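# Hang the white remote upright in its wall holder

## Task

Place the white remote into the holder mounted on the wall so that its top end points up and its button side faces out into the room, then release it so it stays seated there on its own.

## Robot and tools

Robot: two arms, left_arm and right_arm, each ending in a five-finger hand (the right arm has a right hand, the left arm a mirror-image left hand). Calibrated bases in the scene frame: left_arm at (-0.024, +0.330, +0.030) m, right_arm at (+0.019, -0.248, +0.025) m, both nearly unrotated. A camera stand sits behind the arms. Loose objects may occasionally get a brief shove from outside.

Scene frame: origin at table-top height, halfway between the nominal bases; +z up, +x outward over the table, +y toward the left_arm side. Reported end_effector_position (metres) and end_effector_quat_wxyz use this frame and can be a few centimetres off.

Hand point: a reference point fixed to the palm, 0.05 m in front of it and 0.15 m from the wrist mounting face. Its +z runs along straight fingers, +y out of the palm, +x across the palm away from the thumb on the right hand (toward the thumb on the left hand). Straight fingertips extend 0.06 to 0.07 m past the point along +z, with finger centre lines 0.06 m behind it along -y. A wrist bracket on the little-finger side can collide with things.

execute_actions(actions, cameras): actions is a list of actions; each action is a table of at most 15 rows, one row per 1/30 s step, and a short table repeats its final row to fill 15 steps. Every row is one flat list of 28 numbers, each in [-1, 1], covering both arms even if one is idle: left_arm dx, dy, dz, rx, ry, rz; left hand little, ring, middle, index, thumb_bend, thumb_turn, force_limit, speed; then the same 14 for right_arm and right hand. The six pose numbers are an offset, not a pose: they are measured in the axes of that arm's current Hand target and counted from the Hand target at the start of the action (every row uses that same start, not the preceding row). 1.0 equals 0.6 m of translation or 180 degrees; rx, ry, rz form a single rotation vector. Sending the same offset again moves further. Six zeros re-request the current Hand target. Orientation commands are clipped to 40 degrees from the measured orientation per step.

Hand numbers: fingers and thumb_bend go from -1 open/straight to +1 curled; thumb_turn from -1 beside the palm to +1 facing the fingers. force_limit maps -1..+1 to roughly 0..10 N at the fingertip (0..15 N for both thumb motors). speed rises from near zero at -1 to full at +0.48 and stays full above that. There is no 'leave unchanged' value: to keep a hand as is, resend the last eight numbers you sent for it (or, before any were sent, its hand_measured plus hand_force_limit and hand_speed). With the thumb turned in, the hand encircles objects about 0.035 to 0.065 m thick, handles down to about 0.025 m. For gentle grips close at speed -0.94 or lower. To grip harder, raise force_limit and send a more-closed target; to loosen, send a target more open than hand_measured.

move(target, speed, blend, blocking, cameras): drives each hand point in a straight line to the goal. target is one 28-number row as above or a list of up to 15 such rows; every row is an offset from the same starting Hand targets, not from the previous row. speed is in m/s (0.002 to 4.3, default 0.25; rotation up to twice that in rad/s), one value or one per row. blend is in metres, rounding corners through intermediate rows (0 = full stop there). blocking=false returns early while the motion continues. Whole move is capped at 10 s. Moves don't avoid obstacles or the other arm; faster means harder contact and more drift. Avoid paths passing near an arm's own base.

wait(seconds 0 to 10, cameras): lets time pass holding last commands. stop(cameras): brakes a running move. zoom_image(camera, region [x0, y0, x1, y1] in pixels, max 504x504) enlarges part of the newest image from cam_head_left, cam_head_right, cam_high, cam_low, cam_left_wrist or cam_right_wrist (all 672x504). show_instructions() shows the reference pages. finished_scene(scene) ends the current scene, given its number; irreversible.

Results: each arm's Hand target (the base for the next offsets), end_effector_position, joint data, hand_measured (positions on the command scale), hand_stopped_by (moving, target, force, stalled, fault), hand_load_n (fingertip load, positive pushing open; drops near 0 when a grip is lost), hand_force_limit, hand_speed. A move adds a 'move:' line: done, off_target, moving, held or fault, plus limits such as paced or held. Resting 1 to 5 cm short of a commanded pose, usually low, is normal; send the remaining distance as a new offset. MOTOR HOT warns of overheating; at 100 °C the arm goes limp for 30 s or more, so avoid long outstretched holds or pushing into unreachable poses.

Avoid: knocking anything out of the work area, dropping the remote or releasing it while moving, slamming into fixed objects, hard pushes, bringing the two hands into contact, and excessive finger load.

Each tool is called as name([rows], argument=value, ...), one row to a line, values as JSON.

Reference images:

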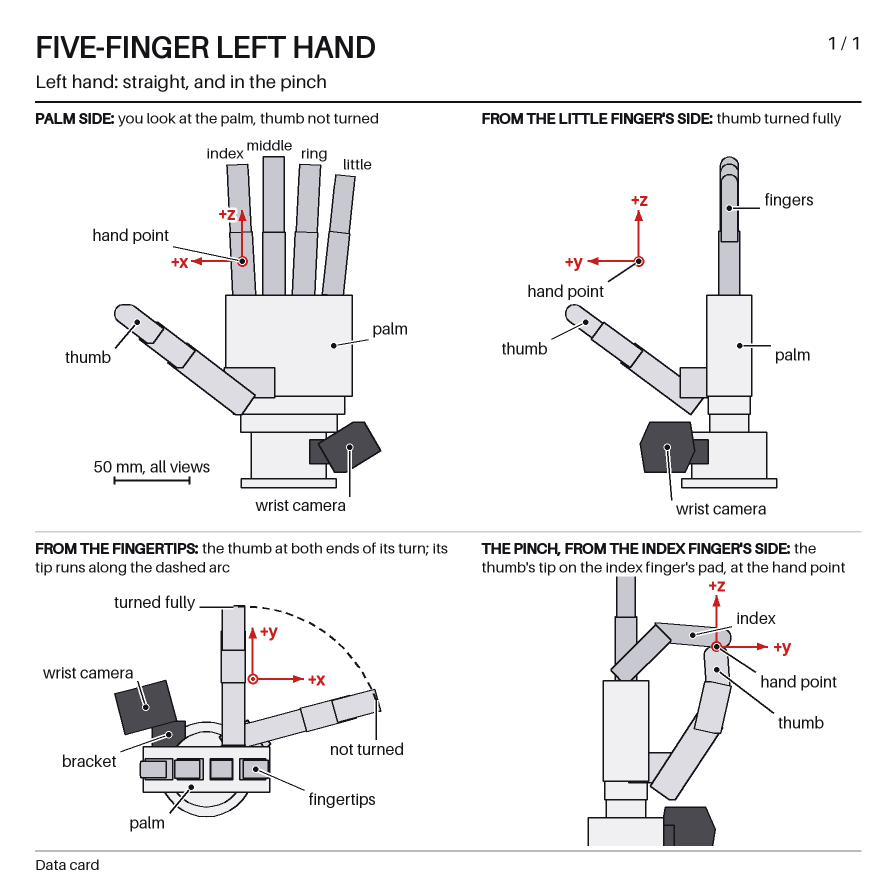

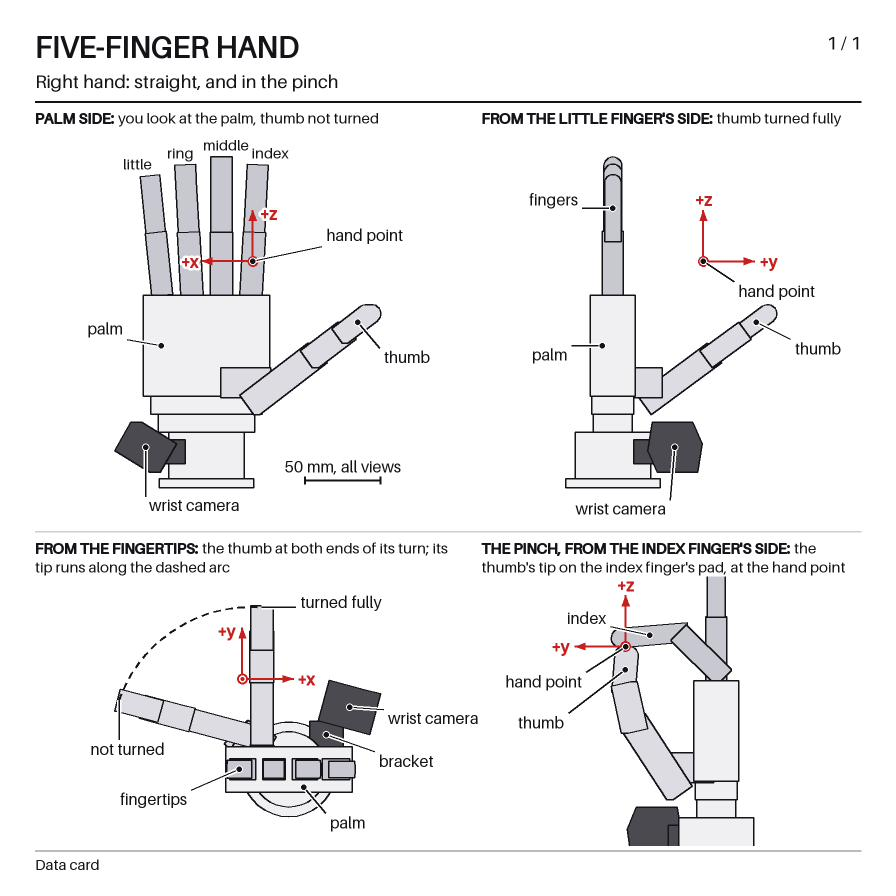

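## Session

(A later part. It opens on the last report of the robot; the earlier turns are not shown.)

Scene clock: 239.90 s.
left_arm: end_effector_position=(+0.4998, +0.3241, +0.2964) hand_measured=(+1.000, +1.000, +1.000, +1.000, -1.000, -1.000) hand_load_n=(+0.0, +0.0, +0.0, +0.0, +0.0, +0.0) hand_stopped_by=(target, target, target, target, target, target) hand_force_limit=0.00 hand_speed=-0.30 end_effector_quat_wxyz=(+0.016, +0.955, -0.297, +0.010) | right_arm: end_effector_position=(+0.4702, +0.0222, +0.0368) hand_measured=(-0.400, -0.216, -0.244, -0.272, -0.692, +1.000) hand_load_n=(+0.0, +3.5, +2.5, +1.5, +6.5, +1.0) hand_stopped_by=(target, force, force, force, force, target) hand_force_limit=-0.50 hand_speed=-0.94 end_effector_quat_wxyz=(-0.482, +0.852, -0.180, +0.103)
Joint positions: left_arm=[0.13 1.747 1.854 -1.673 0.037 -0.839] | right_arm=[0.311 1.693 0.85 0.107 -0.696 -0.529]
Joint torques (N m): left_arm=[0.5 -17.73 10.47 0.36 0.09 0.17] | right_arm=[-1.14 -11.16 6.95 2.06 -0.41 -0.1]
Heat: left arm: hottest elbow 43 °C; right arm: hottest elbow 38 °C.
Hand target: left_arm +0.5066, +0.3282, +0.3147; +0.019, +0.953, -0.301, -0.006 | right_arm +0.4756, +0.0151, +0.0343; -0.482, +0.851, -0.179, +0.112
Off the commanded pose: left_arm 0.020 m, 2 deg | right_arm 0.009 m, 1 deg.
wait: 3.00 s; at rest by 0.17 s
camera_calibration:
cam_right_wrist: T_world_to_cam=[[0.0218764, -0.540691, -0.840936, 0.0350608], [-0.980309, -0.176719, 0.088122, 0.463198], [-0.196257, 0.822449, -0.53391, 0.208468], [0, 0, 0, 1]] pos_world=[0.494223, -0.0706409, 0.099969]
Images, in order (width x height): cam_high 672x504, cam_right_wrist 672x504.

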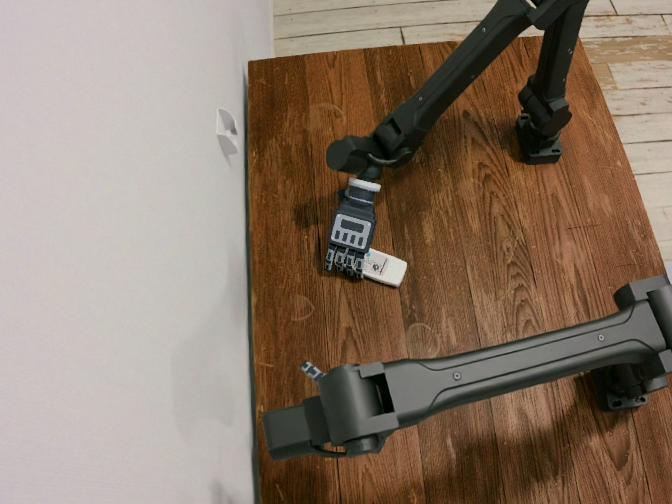

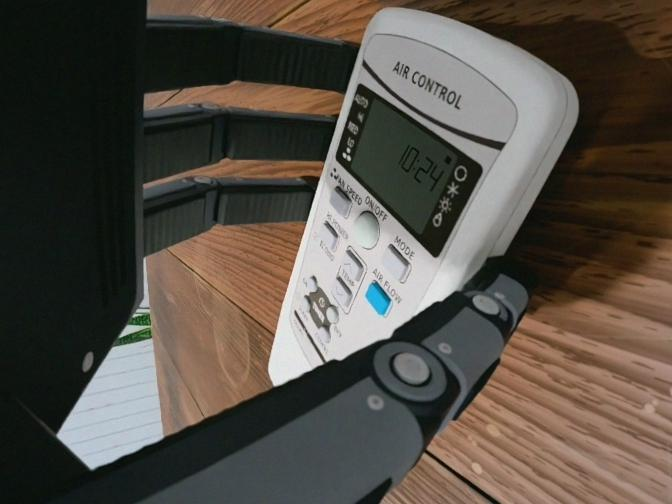

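move(target=[0,0,0,0,0,0,1,1,1,1,-1,-1,0,-0.3,0.0039,-0.1863,-0.111,0,0,0,-0.4,-0.1,0.1,0.1,-0.1,1,-0.5,-0.94], speed=0.12, cameras=["cam_right_wrist"])

move([
  [0,0,0,0,0,0,1,1,1,1,-1,-1,0,-0.3,0.1143,-0.1627,-0.2632,0.0589,0.0907,-0.2453,-0.4,-0.1,0.1,0.1,-0.1,1,-0.5,-0.94],
  [0,0,0,0,0,0,1,1,1,1,-1,-1,0,-0.3,0.3079,-0.2679,-0.4387,0.1178,0.1813,-0.4907,-0.4,-0.1,0.1,0.1,-0.1,1,-0.5,-0.94],
], speed=0.15, blend=0.04, cameras=["cam_right_wrist","cam_high","cam_head_left","cam_low"])

Scene clock: 264.97 s.
left_arm: end_effector_position=(+0.4998, +0.3241, +0.2964) hand_measured=(+1.000, +1.000, +1.000, +1.000, -1.000, -1.000) hand_load_n=(+0.5, +0.0, +0.0, +0.0, +0.0, +0.0) hand_stopped_by=(target, target, target, target, target, target) hand_force_limit=0.00 hand_speed=-0.30 end_effector_quat_wxyz=(+0.016, +0.955, -0.297, +0.010) | right_arm: end_effector_position=(+0.4498, +0.0151, +0.1348) hand_measured=(-0.400, -0.216, -0.244, -0.272, -0.692, +1.000) hand_load_n=(+0.0, +3.0, +2.5, +1.0, +7.0, +1.0) hand_stopped_by=(target, force, force, force, force, target) hand_force_limit=-0.50 hand_speed=-0.94 end_effector_quat_wxyz=(-0.469, +0.859, -0.190, +0.083)
Joint positions: left_arm=[0.13 1.747 1.854 -1.673 0.037 -0.839] | right_arm=[0.311 1.472 0.932 -0.253 -0.695 -0.533]
Joint torques (N m): left_arm=[0.62 -17.67 10.44 0.29 0.1 0.16] | right_arm=[-1.08 -10.87 13.75 1.16 -0.47 -0.06]
Heat: left arm: hottest elbow 43 °C; right arm: hottest elbow 37 °C.
Hand target: left_arm +0.5066, +0.3282, +0.3147; +0.019, +0.953, -0.301, -0.006 | right_arm +0.4756, +0.0149, +0.1645; -0.482, +0.851, -0.179, +0.112
Off the commanded pose: left_arm 0.020 m, 2 deg | right_arm 0.039 m, 4 deg.
joint sent to its limit (left arm) — joint 4 (wrist pitch), lower limit. The joint targets are off in orientation, not in position.
move: off_target (left_arm, right_arm)
camera_calibration:
cam_right_wrist: T_world_to_cam=[[-0.0202489, -0.556925, -0.830316, 0.131888], [-0.97427, -0.175468, 0.141453, 0.42337], [-0.224472, 0.811816, -0.539042, 0.276099], [0, 0, 0, 1]] pos_world=[0.477124, -0.076402, 0.198451]
Images, in order (width x height): cam_right_wrist 672x504.

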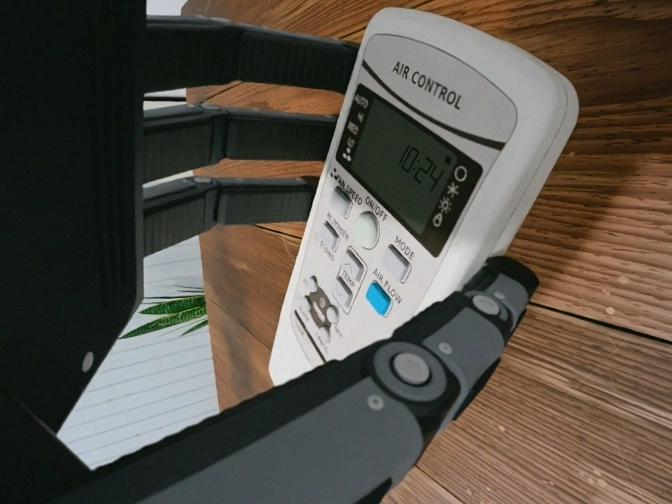

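Scene clock: 271.13 s.
left_arm: end_effector_position=(+0.4998, +0.3241, +0.2964) hand_measured=(+1.000, +1.000, +1.000, +1.000, -1.000, -1.000) hand_load_n=(+0.0, +0.0, +0.0, +0.0, +0.0, +0.0) hand_stopped_by=(target, target, target, target, target, target) hand_force_limit=0.00 hand_speed=-0.30 end_effector_quat_wxyz=(+0.016, +0.955, -0.297, +0.010) | right_arm: end_effector_position=(+0.5678, -0.1816, +0.3981) hand_measured=(-0.400, -0.216, -0.244, -0.272, -0.692, +1.000) hand_load_n=(+0.0, +3.0, +2.5, +1.5, +6.5, +1.5) hand_stopped_by=(target, force, force, force, force, target) hand_force_limit=-0.50 hand_speed=-0.94 end_effector_quat_wxyz=(-0.364, +0.605, +0.340, +0.621)
Joint positions: left_arm=[0.13 1.747 1.854 -1.673 0.037 -0.839] | right_arm=[-0.174 1.256 0.932 0.43 -1.218 -1.455]
Joint torques (N m): left_arm=[0.5 -17.44 10.48 0.34 0.1 0.19] | right_arm=[-0.73 -7.47 15.51 2.33 -0.11 -0.03]
Heat: left arm: hottest elbow 43 °C; right arm: hottest elbow 38 °C.
Hand target: left_arm +0.5066, +0.3282, +0.3147; +0.019, +0.953, -0.301, -0.006 | right_arm +0.5800, -0.1904, +0.4404; -0.339, +0.581, +0.359, +0.647
Off the commanded pose: left_arm 0.020 m, 2 deg | right_arm 0.045 m, 5 deg.
joint sent to its limit (left arm) — joint 4 (wrist pitch), lower limit. The joint targets are off in orientation, not in position.
move: off_target (left_arm, right_arm)
camera_calibration:
cam_right_wrist: T_world_to_cam=[[0.846578, -0.48434, 0.220728, -0.654137], [-0.0802513, -0.526104, -0.846625, 0.28866], [0.52618, 0.699021, -0.484257, 0.135703], [0, 0, 0, 1]] pos_world=[0.505539, -0.259819, 0.454489]
Images, in order (width x height): cam_head_left 672x504, cam_high 672x504, cam_low 672x504, cam_right_wrist 672x504.

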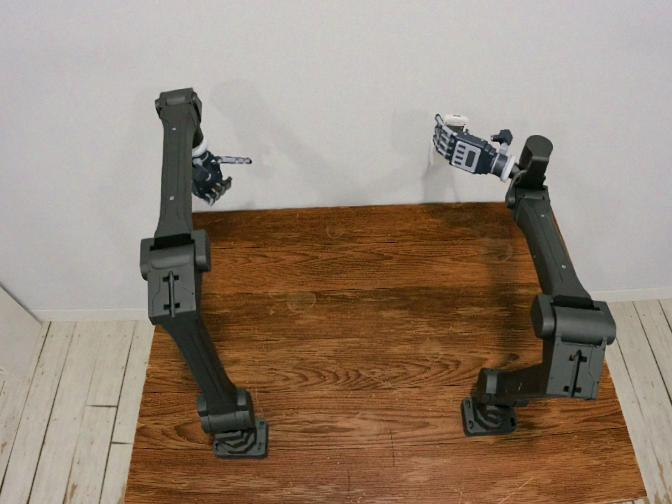

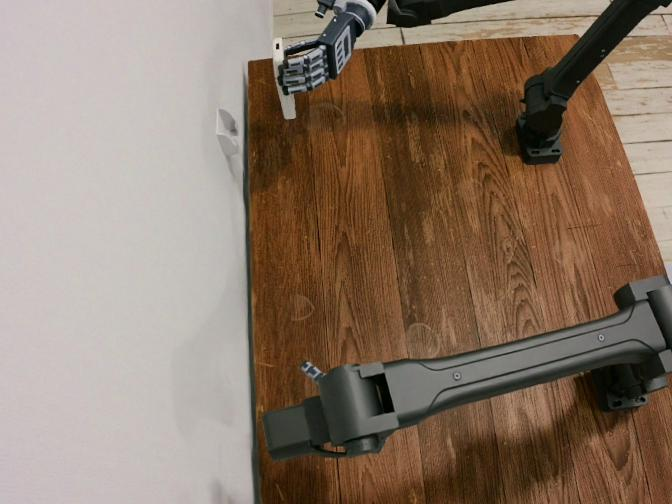

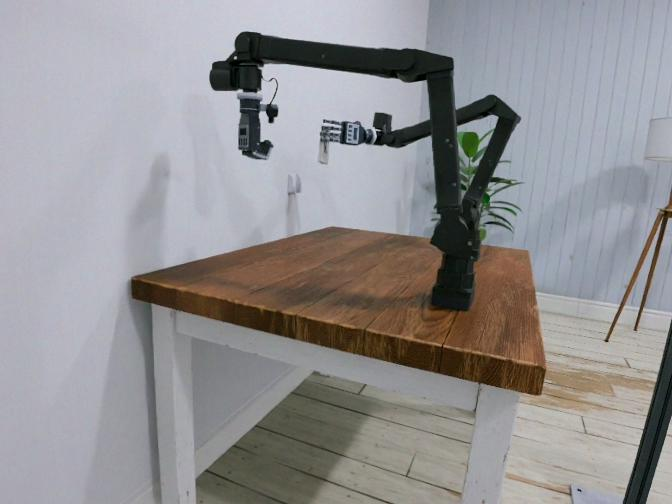

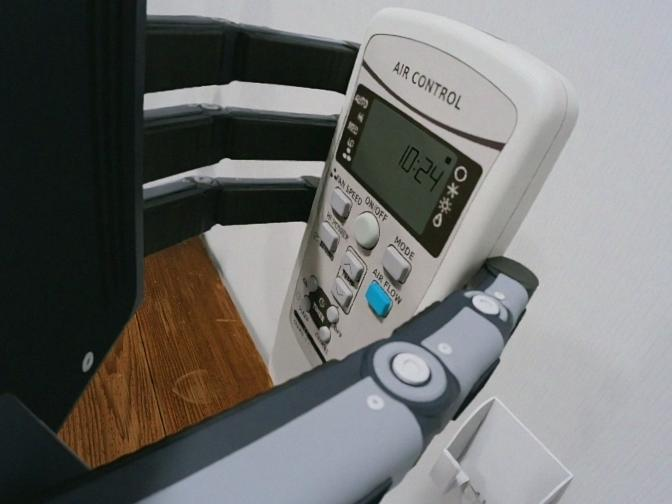

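move(target=[0.1902,0.2967,-0.1637,0.2741,0.0989,0.5524,1,1,1,1,-1,-1,0,-0.3,0.0097,0.1237,0.0297,0,0,0,-0.4,-0.1,0.1,0.1,-0.1,1,-0.5,-0.94], speed=0.2, cameras=["cam_right_wrist","cam_left_wrist","cam_head_left"])

Scene clock: 300.87 s.
left_arm: end_effector_position=(+0.5012, +0.1224, +0.4188) hand_measured=(+1.000, +1.000, +1.000, +1.000, -1.000, -1.000) hand_load_n=(+0.0, +0.0, +0.0, +0.0, +0.0, +0.0) hand_stopped_by=(target, target, target, target, target, target) hand_force_limit=0.00 hand_speed=-0.30 end_effector_quat_wxyz=(+0.289, -0.324, +0.868, -0.242) | right_arm: end_effector_position=(+0.6404, -0.2023, +0.4124) hand_measured=(-0.400, -0.216, -0.244, -0.272, -0.692, +1.000) hand_load_n=(-0.5, +3.0, +2.5, +1.5, +6.5, +1.5) hand_stopped_by=(target, force, force, force, force, target) hand_force_limit=-0.50 hand_speed=-0.94 end_effector_quat_wxyz=(-0.359, +0.600, +0.346, +0.626)
Joint positions: left_arm=[-0.387 1.497 1.802 -1.104 -0.034 0.483] | right_arm=[-0.19 1.445 1.141 0.43 -1.235 -1.454]
Joint torques (N m): left_arm=[-0.44 -14.92 7.47 2.61 -0.04 0.19] | right_arm=[-0.91 -10.81 15.86 1.94 -0.07 0.06]
Heat: left arm: hottest elbow 43 °C; right arm: hottest elbow 45 °C.
Hand target: left_arm +0.5003, +0.1203, +0.4199; +0.293, -0.317, +0.868, -0.245 | right_arm +0.6521, -0.2134, +0.4526; -0.339, +0.581, +0.358, +0.647
Off the commanded pose: left_arm 0.003 m, 1 deg | right_arm 0.043 m, 4 deg.
move: off_target (right_arm)
camera_calibration:
cam_left_wrist: T_world_to_cam=[[0.232875, -0.84636, 0.479003, -0.208978], [-0.954128, -0.294143, -0.0558624, 0.536649], [0.188175, -0.444021, -0.876034, 0.439359], [0, 0, 0, 1]] pos_world=[0.478021, 0.176065, 0.514973]
cam_right_wrist: T_world_to_cam=[[0.842759, -0.481863, 0.239929, -0.733722], [-0.062993, -0.530945, -0.845062, 0.282973], [0.534593, 0.697069, -0.477813, 0.11047], [0, 0, 0, 1]] pos_world=[0.577119, -0.280316, 0.467955]
Images, in order (width x height): cam_head_left 672x504, cam_left_wrist 672x504, cam_right_wrist 672x504.

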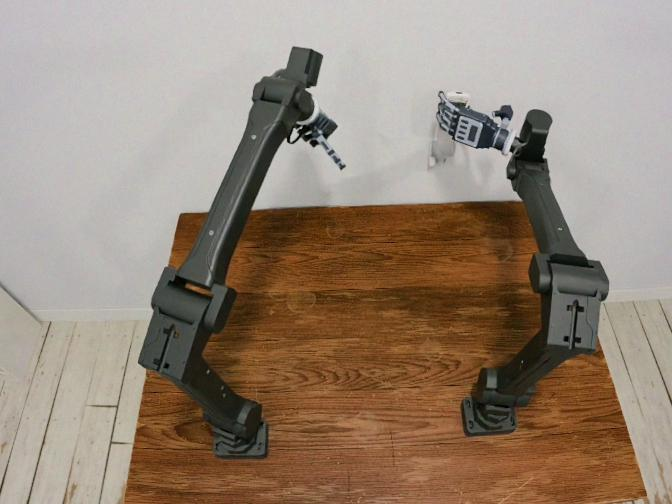

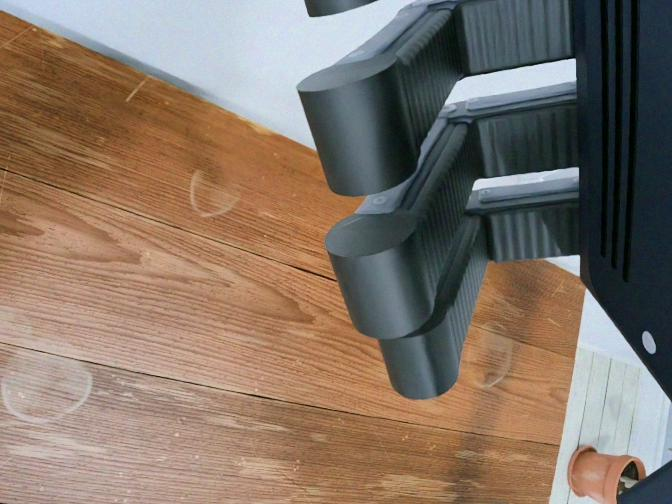

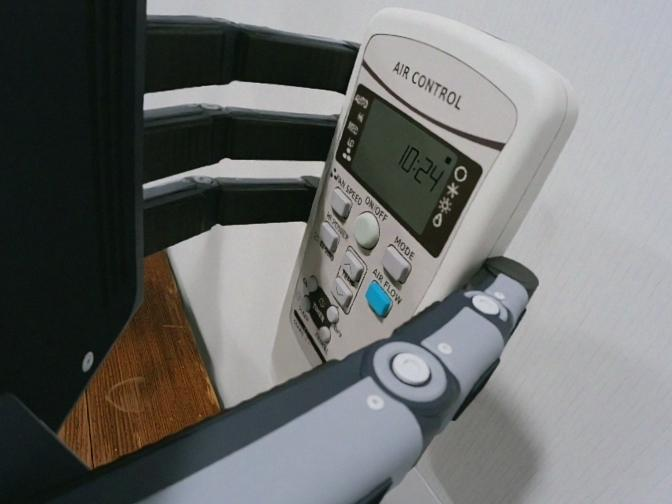

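move(target=[0.1708,-0.1402,0.1675,0.3557,-0.0871,0.3999,1,1,1,1,-1,-1,0,-0.3,0,0,0,0,0,0,-0.4,-0.1,0.1,0.1,-0.1,1,-0.5,-0.94], speed=0.2, cameras=["cam_left_wrist","cam_head_left","cam_head_right","cam_low"])

Scene clock: 313.20 s.
left_arm: end_effector_position=(+0.5310, -0.0354, +0.3769) hand_measured=(+1.000, +1.000, +1.000, +1.000, -1.000, -1.000) hand_load_n=(+0.0, +0.0, +0.0, +0.0, +0.0, +0.0) hand_stopped_by=(target, target, target, target, target, target) hand_force_limit=0.00 hand_speed=-0.30 end_effector_quat_wxyz=(+0.592, +0.388, +0.587, -0.393) | right_arm: end_effector_position=(+0.6404, -0.2023, +0.4124) hand_measured=(-0.400, -0.216, -0.244, -0.272, -0.692, +1.000) hand_load_n=(+0.0, +3.0, +2.0, +1.5, +6.5, +1.5) hand_stopped_by=(target, force, force, force, force, target) hand_force_limit=-0.50 hand_speed=-0.94 end_effector_quat_wxyz=(-0.359, +0.600, +0.346, +0.626)
Joint positions: left_arm=[-0.457 1.449 1.075 0.387 0.712 1.56] | right_arm=[-0.19 1.445 1.141 0.43 -1.235 -1.454]
Joint torques (N m): left_arm=[0.79 -12.4 7.65 2.88 0.02 0.24] | right_arm=[-1.14 -10.93 15.88 1.84 -0.06 0.08]
Heat: left arm: hottest elbow 41 °C; right arm: hottest elbow 47 °C.
Hand target: left_arm +0.5369, -0.0322, +0.3640; +0.591, +0.388, +0.591, -0.389 | right_arm +0.6521, -0.2134, +0.4526; -0.339, +0.581, +0.358, +0.647
Off the commanded pose: left_arm 0.015 m, 1 deg | right_arm 0.043 m, 4 deg.
move: off_target (left_arm, right_arm)
camera_calibration:
cam_left_wrist: T_world_to_cam=[[-0.879705, -0.383446, -0.281227, 0.564285], [0.0181655, 0.563879, -0.825658, 0.320592], [0.475174, -0.731444, -0.489081, 0.018449], [0, 0, 0, 1]] pos_world=[0.481814, 0.0490926, 0.432414]
Images, in order (width x height): cam_head_left 672x504, cam_head_right 672x504, cam_low 672x504, cam_left_wrist 672x504.

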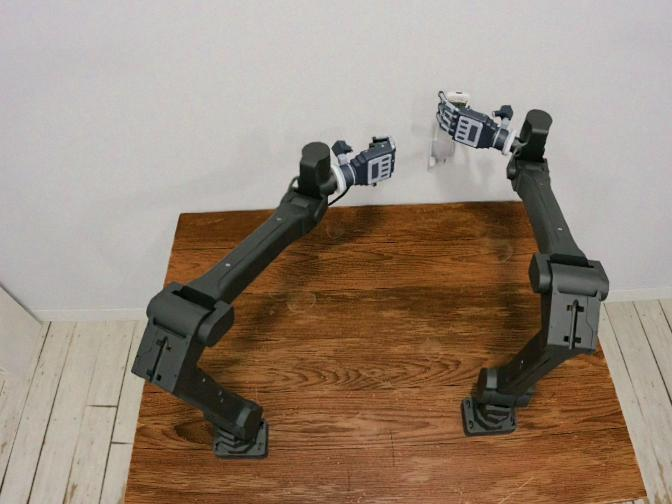

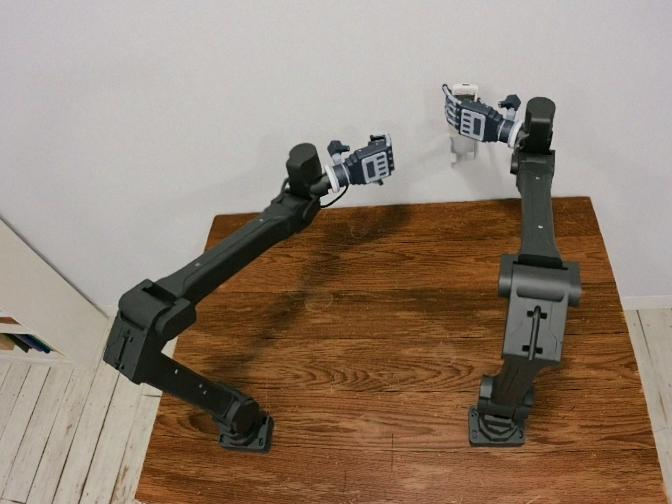

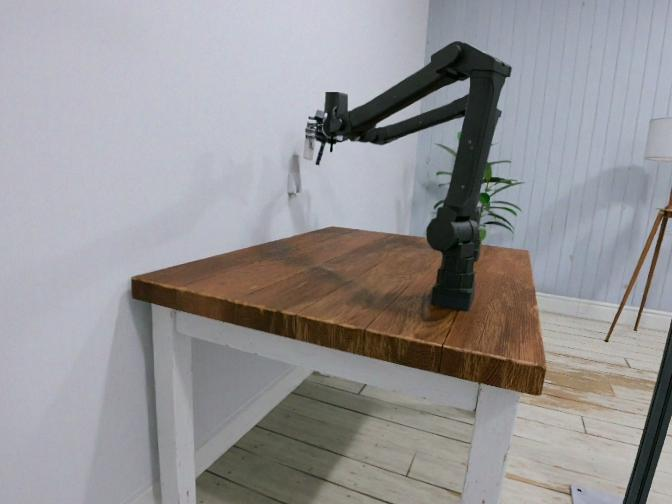

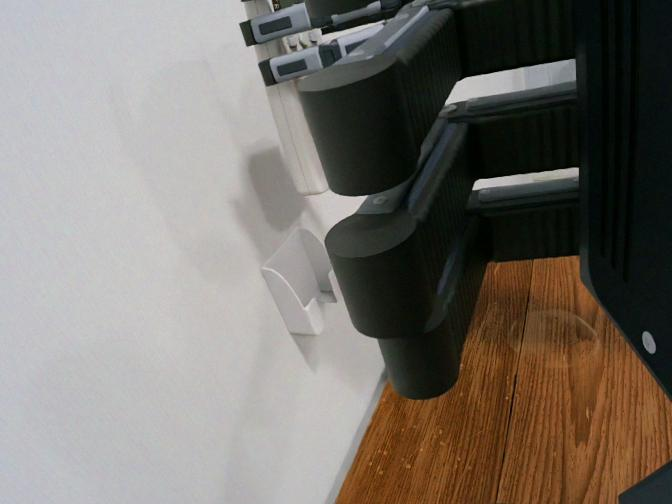

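zoom_image(camera="cam_left_wrist", region=[180, 0, 400, 360])

zoom_image(camera="cam_head_left", region=[410, 70, 510, 180])

zoom_image(camera="cam_head_right", region=[420, 60, 520, 170])

Scaled by 1.400 from the camera's 672x504 image, which has a finer 960x720 frame.

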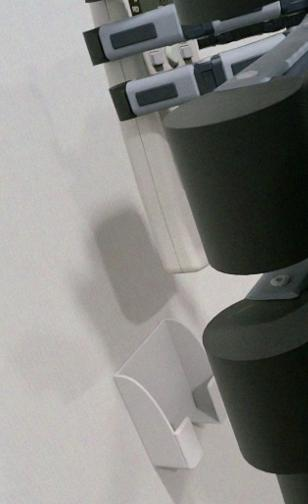

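Scaled by 4.582 from the camera's 672x504 image, which has a finer 960x720 frame.

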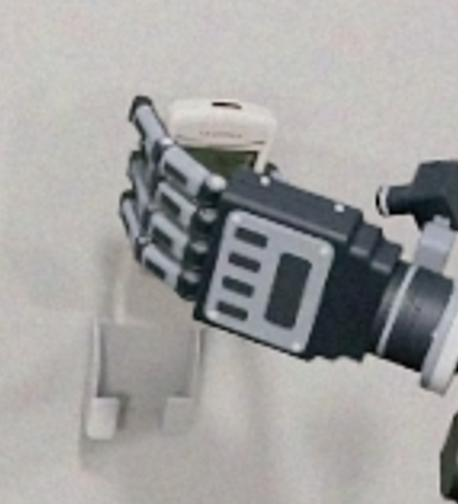

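Scaled by 4.582 from the camera's 672x504 image, which has a finer 960x720 frame.

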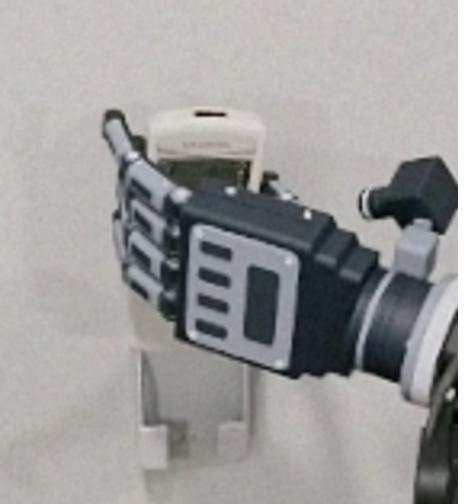

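zoom_image(camera="cam_left_wrist", region=[230, 60, 350, 210])

zoom_image(camera="cam_left_wrist", region=[240, 210, 360, 360])

Scaled by 3.360 from the camera's 672x504 image, which has a finer 960x720 frame.

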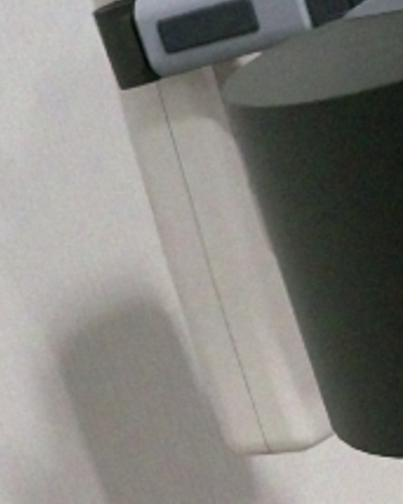

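Scaled by 3.360 from the camera's 672x504 image, which has a finer 960x720 frame.

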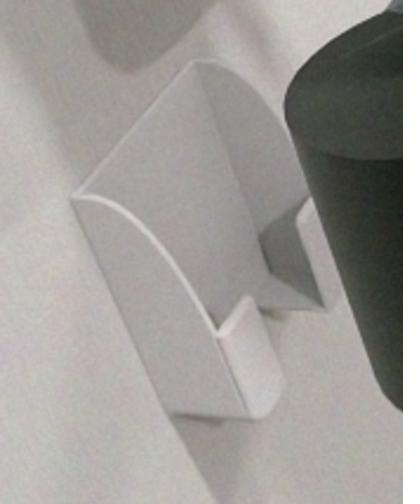

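zoom_image(camera="cam_low", region=[270, 90, 350, 210])

Scaled by 4.200 from the camera's 672x504 image, which has a finer 960x720 frame.

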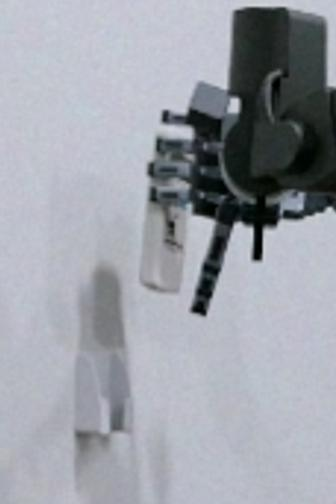

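move(target=[0,0,0,0,0,0,1,1,1,1,-1,-1,0,-0.3,-0.0045,0.0453,0.0212,0.0014,-0.0227,0.0027,-0.4,-0.1,0.1,0.1,-0.1,1,-0.5,-0.94], speed=0.08, cameras=["cam_left_wrist","cam_low","cam_head_left","cam_head_right"])

zoom_image(camera="cam_left_wrist", region=[200, 0, 400, 220])

zoom_image(camera="cam_low", region=[260, 120, 320, 210])

zoom_image(camera="cam_head_right", region=[430, 70, 510, 170])

Scene clock: 396.07 s.
left_arm: end_effector_position=(+0.5310, -0.0354, +0.3770) hand_measured=(+1.000, +1.000, +1.000, +1.000, -1.000, -1.000) hand_load_n=(+0.0, +0.0, +0.0, +0.0, +0.0, +0.0) hand_stopped_by=(target, target, target, target, target, target) hand_force_limit=0.00 hand_speed=-0.30 end_effector_quat_wxyz=(+0.592, +0.388, +0.587, -0.393) | right_arm: end_effector_position=(+0.6702, -0.2101, +0.4089) hand_measured=(-0.400, -0.216, -0.244, -0.272, -0.692, +1.000) hand_load_n=(+0.0, +3.0, +2.5, +1.5, +7.0, +1.5) hand_stopped_by=(target, force, force, force, force, target) hand_force_limit=-0.50 hand_speed=-0.94 end_effector_quat_wxyz=(-0.356, +0.627, +0.347, +0.600)
Joint positions: left_arm=[-0.457 1.449 1.075 0.387 0.712 1.561] | right_arm=[-0.19 1.507 1.282 0.144 -1.235 -1.618]
Joint torques (N m): left_arm=[0.91 -11.99 7.64 2.89 0.01 0.22] | right_arm=[-0.32 -12.1 16.34 1.47 -0.11 -0.21]
Heat: left arm: hottest elbow 39 °C; right arm: hottest elbow 54 °C.
Hand target: left_arm +0.5369, -0.0322, +0.3640; +0.591, +0.388, +0.591, -0.389 | right_arm +0.6820, -0.2164, +0.4527; -0.330, +0.605, +0.369, +0.624
Off the commanded pose: left_arm 0.015 m, 1 deg | right_arm 0.046 m, 5 deg.
move: off_target (left_arm, right_arm)
camera_calibration:
cam_left_wrist: T_world_to_cam=[[-0.879535, -0.383292, -0.281966, 0.564542], [0.0187918, 0.56413, -0.825472, 0.32028], [0.475463, -0.73133, -0.48897, 0.018305], [0, 0, 0, 1]] pos_world=[0.481813, 0.0490921, 0.432514]
Images, in order (width x height): cam_head_left 672x504, cam_head_right 672x504, cam_low 672x504, cam_left_wrist 672x504.

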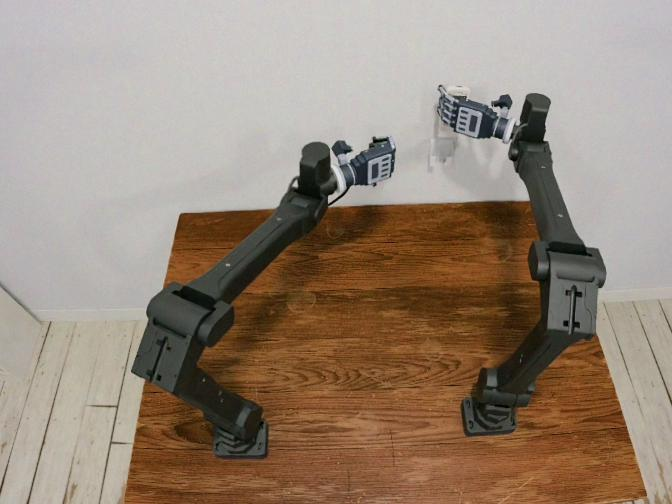

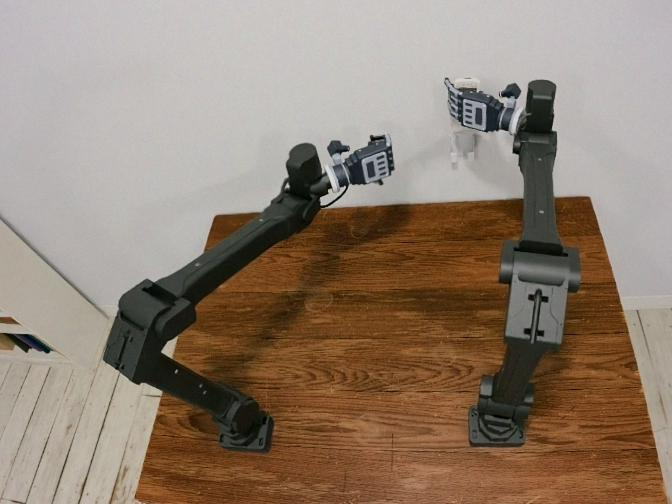

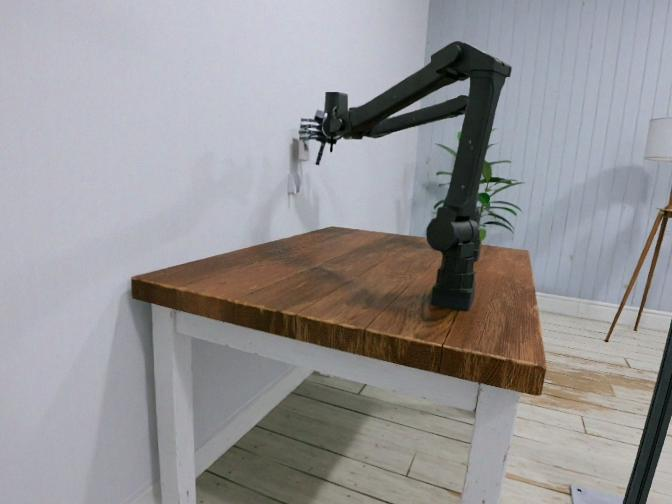

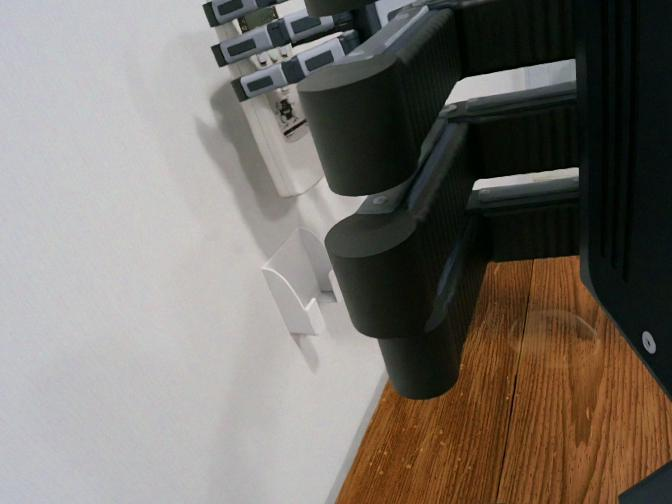

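Scaled by 2.291 from the camera's 672x504 image, which has a finer 960x720 frame.

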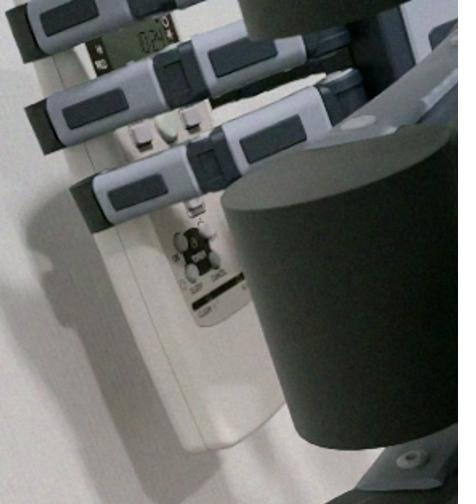

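Scaled by 5.600 from the camera's 672x504 image, which has a finer 960x720 frame.

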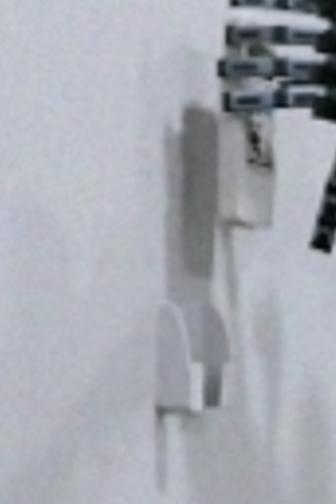

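Scaled by 5.040 from the camera's 672x504 image, which has a finer 960x720 frame.

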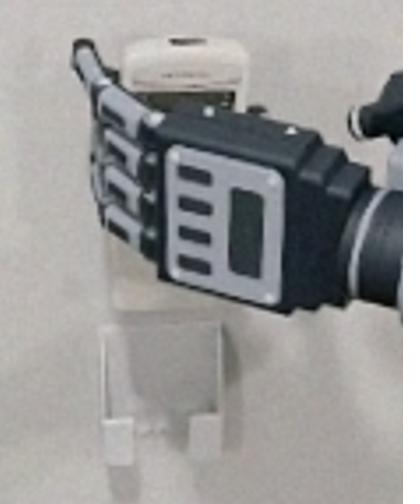

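move(target=[0,0,0,0,0,0,1,1,1,1,-1,-1,0,-0.3,-0.0895,0.0195,0.0238,0,0.0013,-0.0159,-0.4,-0.1,0.1,0.1,-0.1,1,-0.5,-0.94], speed=0.06, cameras=["cam_left_wrist","cam_head_left","cam_head_right","cam_low"])

zoom_image(camera="cam_left_wrist", region=[200, 100, 400, 360])

zoom_image(camera="cam_head_right", region=[430, 80, 500, 180])

zoom_image(camera="cam_low", region=[260, 120, 320, 210])

Scene clock: 434.10 s.
left_arm: end_effector_position=(+0.5310, -0.0354, +0.3770) hand_measured=(+1.000, +1.000, +1.000, +1.000, -1.000, -1.000) hand_load_n=(+0.0, +0.0, +0.0, +0.0, +0.0, +0.0) hand_stopped_by=(target, target, target, target, target, target) hand_force_limit=0.00 hand_speed=-0.30 end_effector_quat_wxyz=(+0.592, +0.388, +0.587, -0.393) | right_arm: end_effector_position=(+0.6980, -0.2178, +0.3823) hand_measured=(-0.400, -0.216, -0.244, -0.272, -0.692, +1.000) hand_load_n=(+0.0, +3.5, +2.5, +1.5, +6.5, +1.5) hand_stopped_by=(target, force, force, force, force, target) hand_force_limit=-0.50 hand_speed=-0.94 end_effector_quat_wxyz=(-0.330, +0.612, +0.365, +0.620)
Joint positions: left_arm=[-0.457 1.449 1.075 0.387 0.712 1.561] | right_arm=[-0.19 1.593 1.282 0.267 -1.22 -1.66]
Joint torques (N m): left_arm=[0.62 -11.99 7.72 2.85 0.01 0.23] | right_arm=[0.97 -13.04 11.3 2.47 -0.08 -0.23]
Heat: left arm: hottest elbow 38 °C; right arm: hottest elbow 53 °C.
Hand target: left_arm +0.5369, -0.0322, +0.3640; +0.591, +0.388, +0.591, -0.389 | right_arm +0.7020, -0.2119, +0.3999; -0.315, +0.594, +0.384, +0.633
Off the commanded pose: left_arm 0.015 m, 1 deg | right_arm 0.019 m, 4 deg.
move: off_target (left_arm, right_arm)
camera_calibration:
cam_left_wrist: T_world_to_cam=[[-0.879535, -0.383292, -0.281966, 0.564542], [0.0187918, 0.56413, -0.825472, 0.32028], [0.475463, -0.73133, -0.48897, 0.018305], [0, 0, 0, 1]] pos_world=[0.481813, 0.0490921, 0.432514]
Images, in order (width x height): cam_head_left 672x504, cam_head_right 672x504, cam_low 672x504, cam_left_wrist 672x504.

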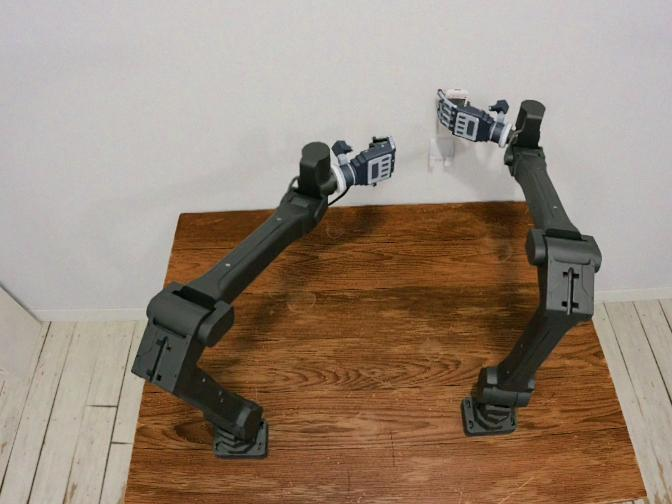

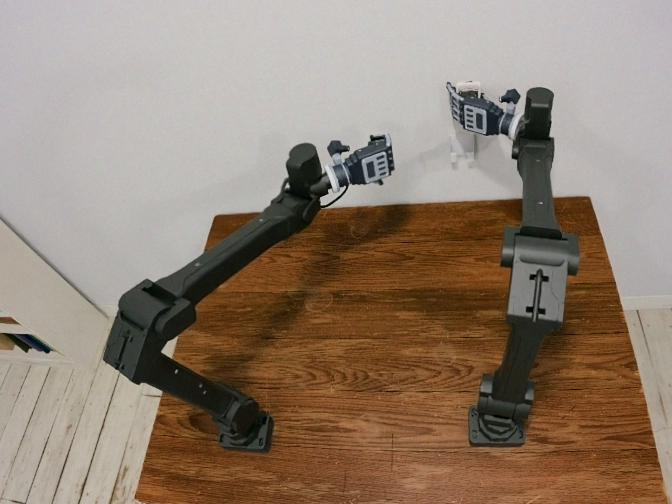

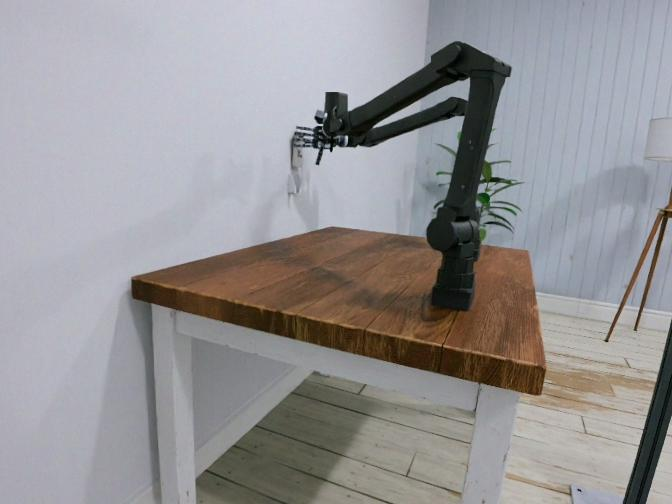

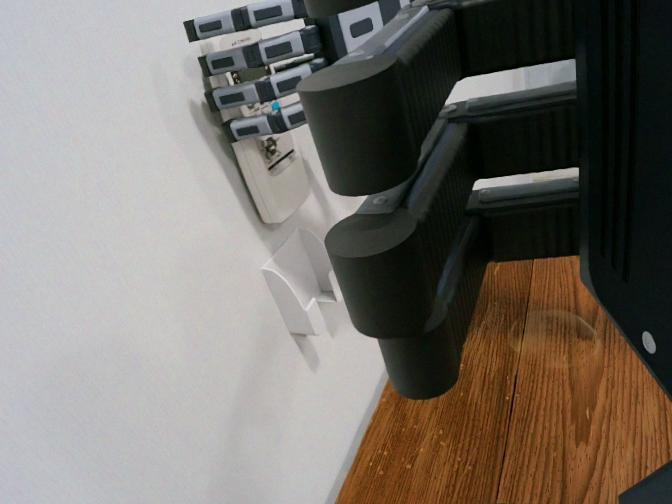

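Scaled by 1.938 from the camera's 672x504 image, which has a finer 960x720 frame.

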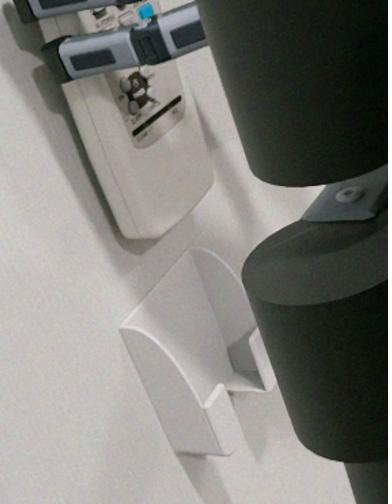

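Scaled by 5.040 from the camera's 672x504 image, which has a finer 960x720 frame.

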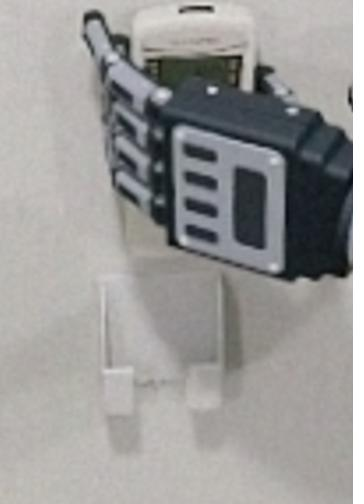

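Scaled by 5.600 from the camera's 672x504 image, which has a finer 960x720 frame.

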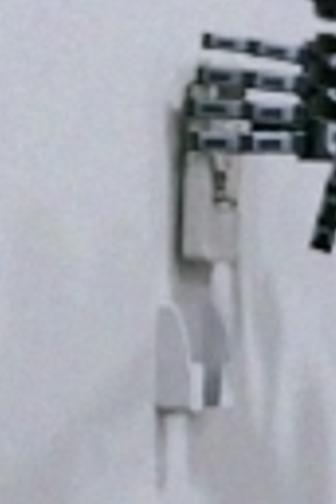

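zoom_image(camera="cam_left_wrist", region=[220, 120, 340, 280])

Scaled by 3.150 from the camera's 672x504 image, which has a finer 960x720 frame.

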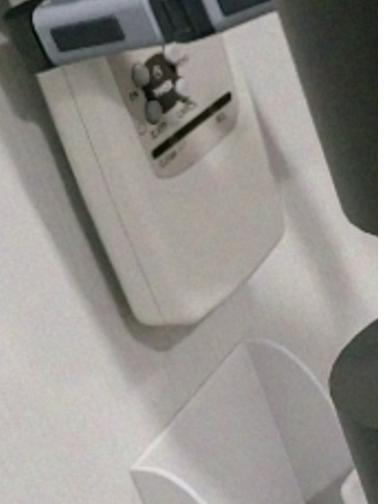

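wait(seconds=0, cameras=["cam_high","cam_right_wrist"])

zoom_image(camera="cam_high", region=[180, 0, 300, 160])

Scene clock: 460.63 s.
left_arm: end_effector_position=(+0.5310, -0.0354, +0.3770) hand_measured=(+1.000, +1.000, +1.000, +1.000, -1.000, -1.000) hand_load_n=(+0.0, +0.0, +0.0, +0.5, +0.0, +0.0) hand_stopped_by=(target, target, target, target, target, target) hand_force_limit=0.00 hand_speed=-0.30 end_effector_quat_wxyz=(+0.592, +0.388, +0.587, -0.393) | right_arm: end_effector_position=(+0.6980, -0.2178, +0.3823) hand_measured=(-0.400, -0.216, -0.244, -0.272, -0.692, +1.000) hand_load_n=(+0.0, +3.0, +2.5, +1.5, +6.5, +1.5) hand_stopped_by=(target, force, force, force, force, target) hand_force_limit=-0.50 hand_speed=-0.94 end_effector_quat_wxyz=(-0.330, +0.612, +0.365, +0.620)
Joint positions: left_arm=[-0.457 1.449 1.075 0.387 0.712 1.561] | right_arm=[-0.19 1.593 1.282 0.267 -1.22 -1.66]
Joint torques (N m): left_arm=[0.97 -11.81 7.68 2.92 0.02 0.21] | right_arm=[1.03 -12.98 11.37 2.37 -0.09 -0.22]
Heat: left arm: hottest elbow 38 °C; right arm: hottest elbow 50 °C.
Hand target: left_arm +0.5369, -0.0322, +0.3640; +0.591, +0.388, +0.591, -0.389 | right_arm +0.7020, -0.2119, +0.3999; -0.315, +0.594, +0.384, +0.633
Off the commanded pose: left_arm 0.015 m, 1 deg | right_arm 0.019 m, 4 deg.
camera_calibration:
cam_right_wrist: T_world_to_cam=[[0.831045, -0.478392, 0.283734, -0.7903], [-0.0641962, -0.589215, -0.805422, 0.225978], [0.552488, 0.651128, -0.520375, 0.0698444], [0, 0, 0, 1]] pos_world=[0.632694, -0.290402, 0.442588]
Images, in order (width x height): cam_high 672x504, cam_right_wrist 672x504.

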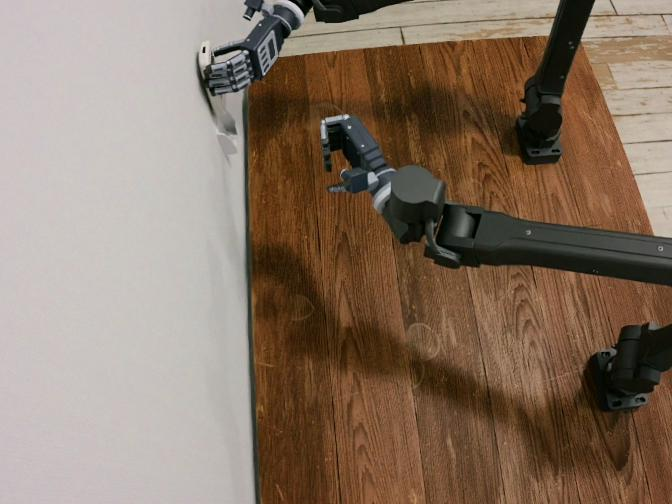

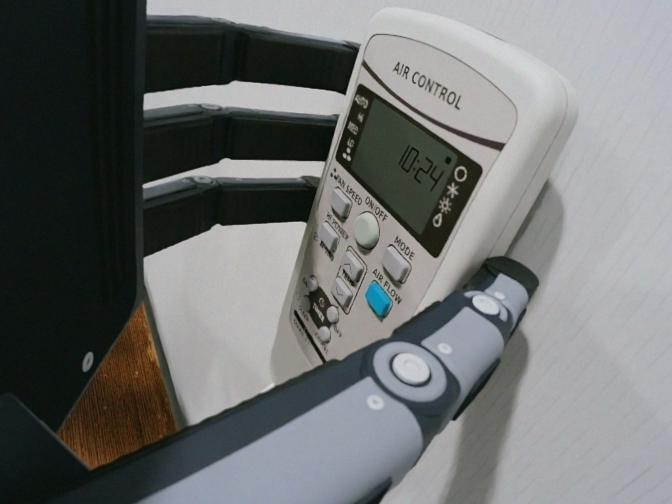

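Scaled by 3.150 from the camera's 672x504 image, which has a finer 960x720 frame.

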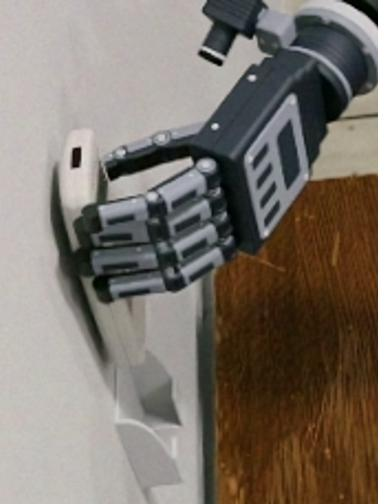

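zoom_image(camera="cam_high", region=[190, 30, 240, 80])

zoom_image(camera="cam_high", region=[190, 80, 250, 165])

Scaled by 10.080 from the camera's 672x504 image, which has a finer 960x720 frame.

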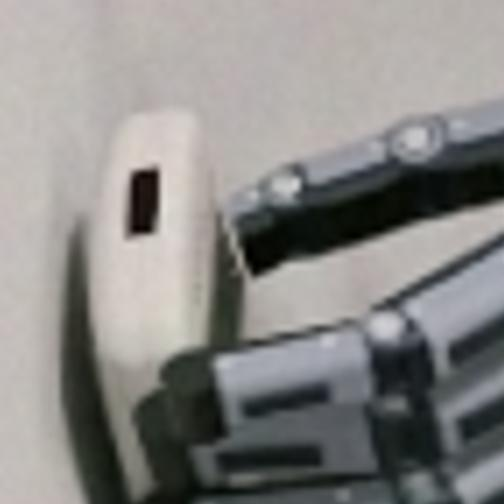

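Scaled by 5.929 from the camera's 672x504 image, which has a finer 960x720 frame.

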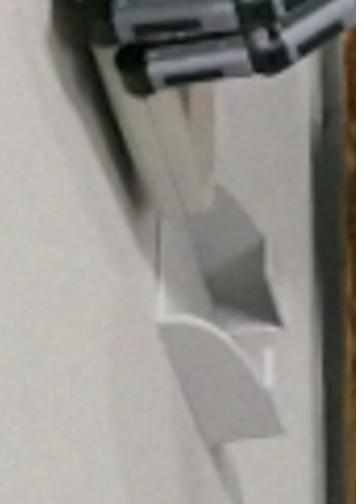

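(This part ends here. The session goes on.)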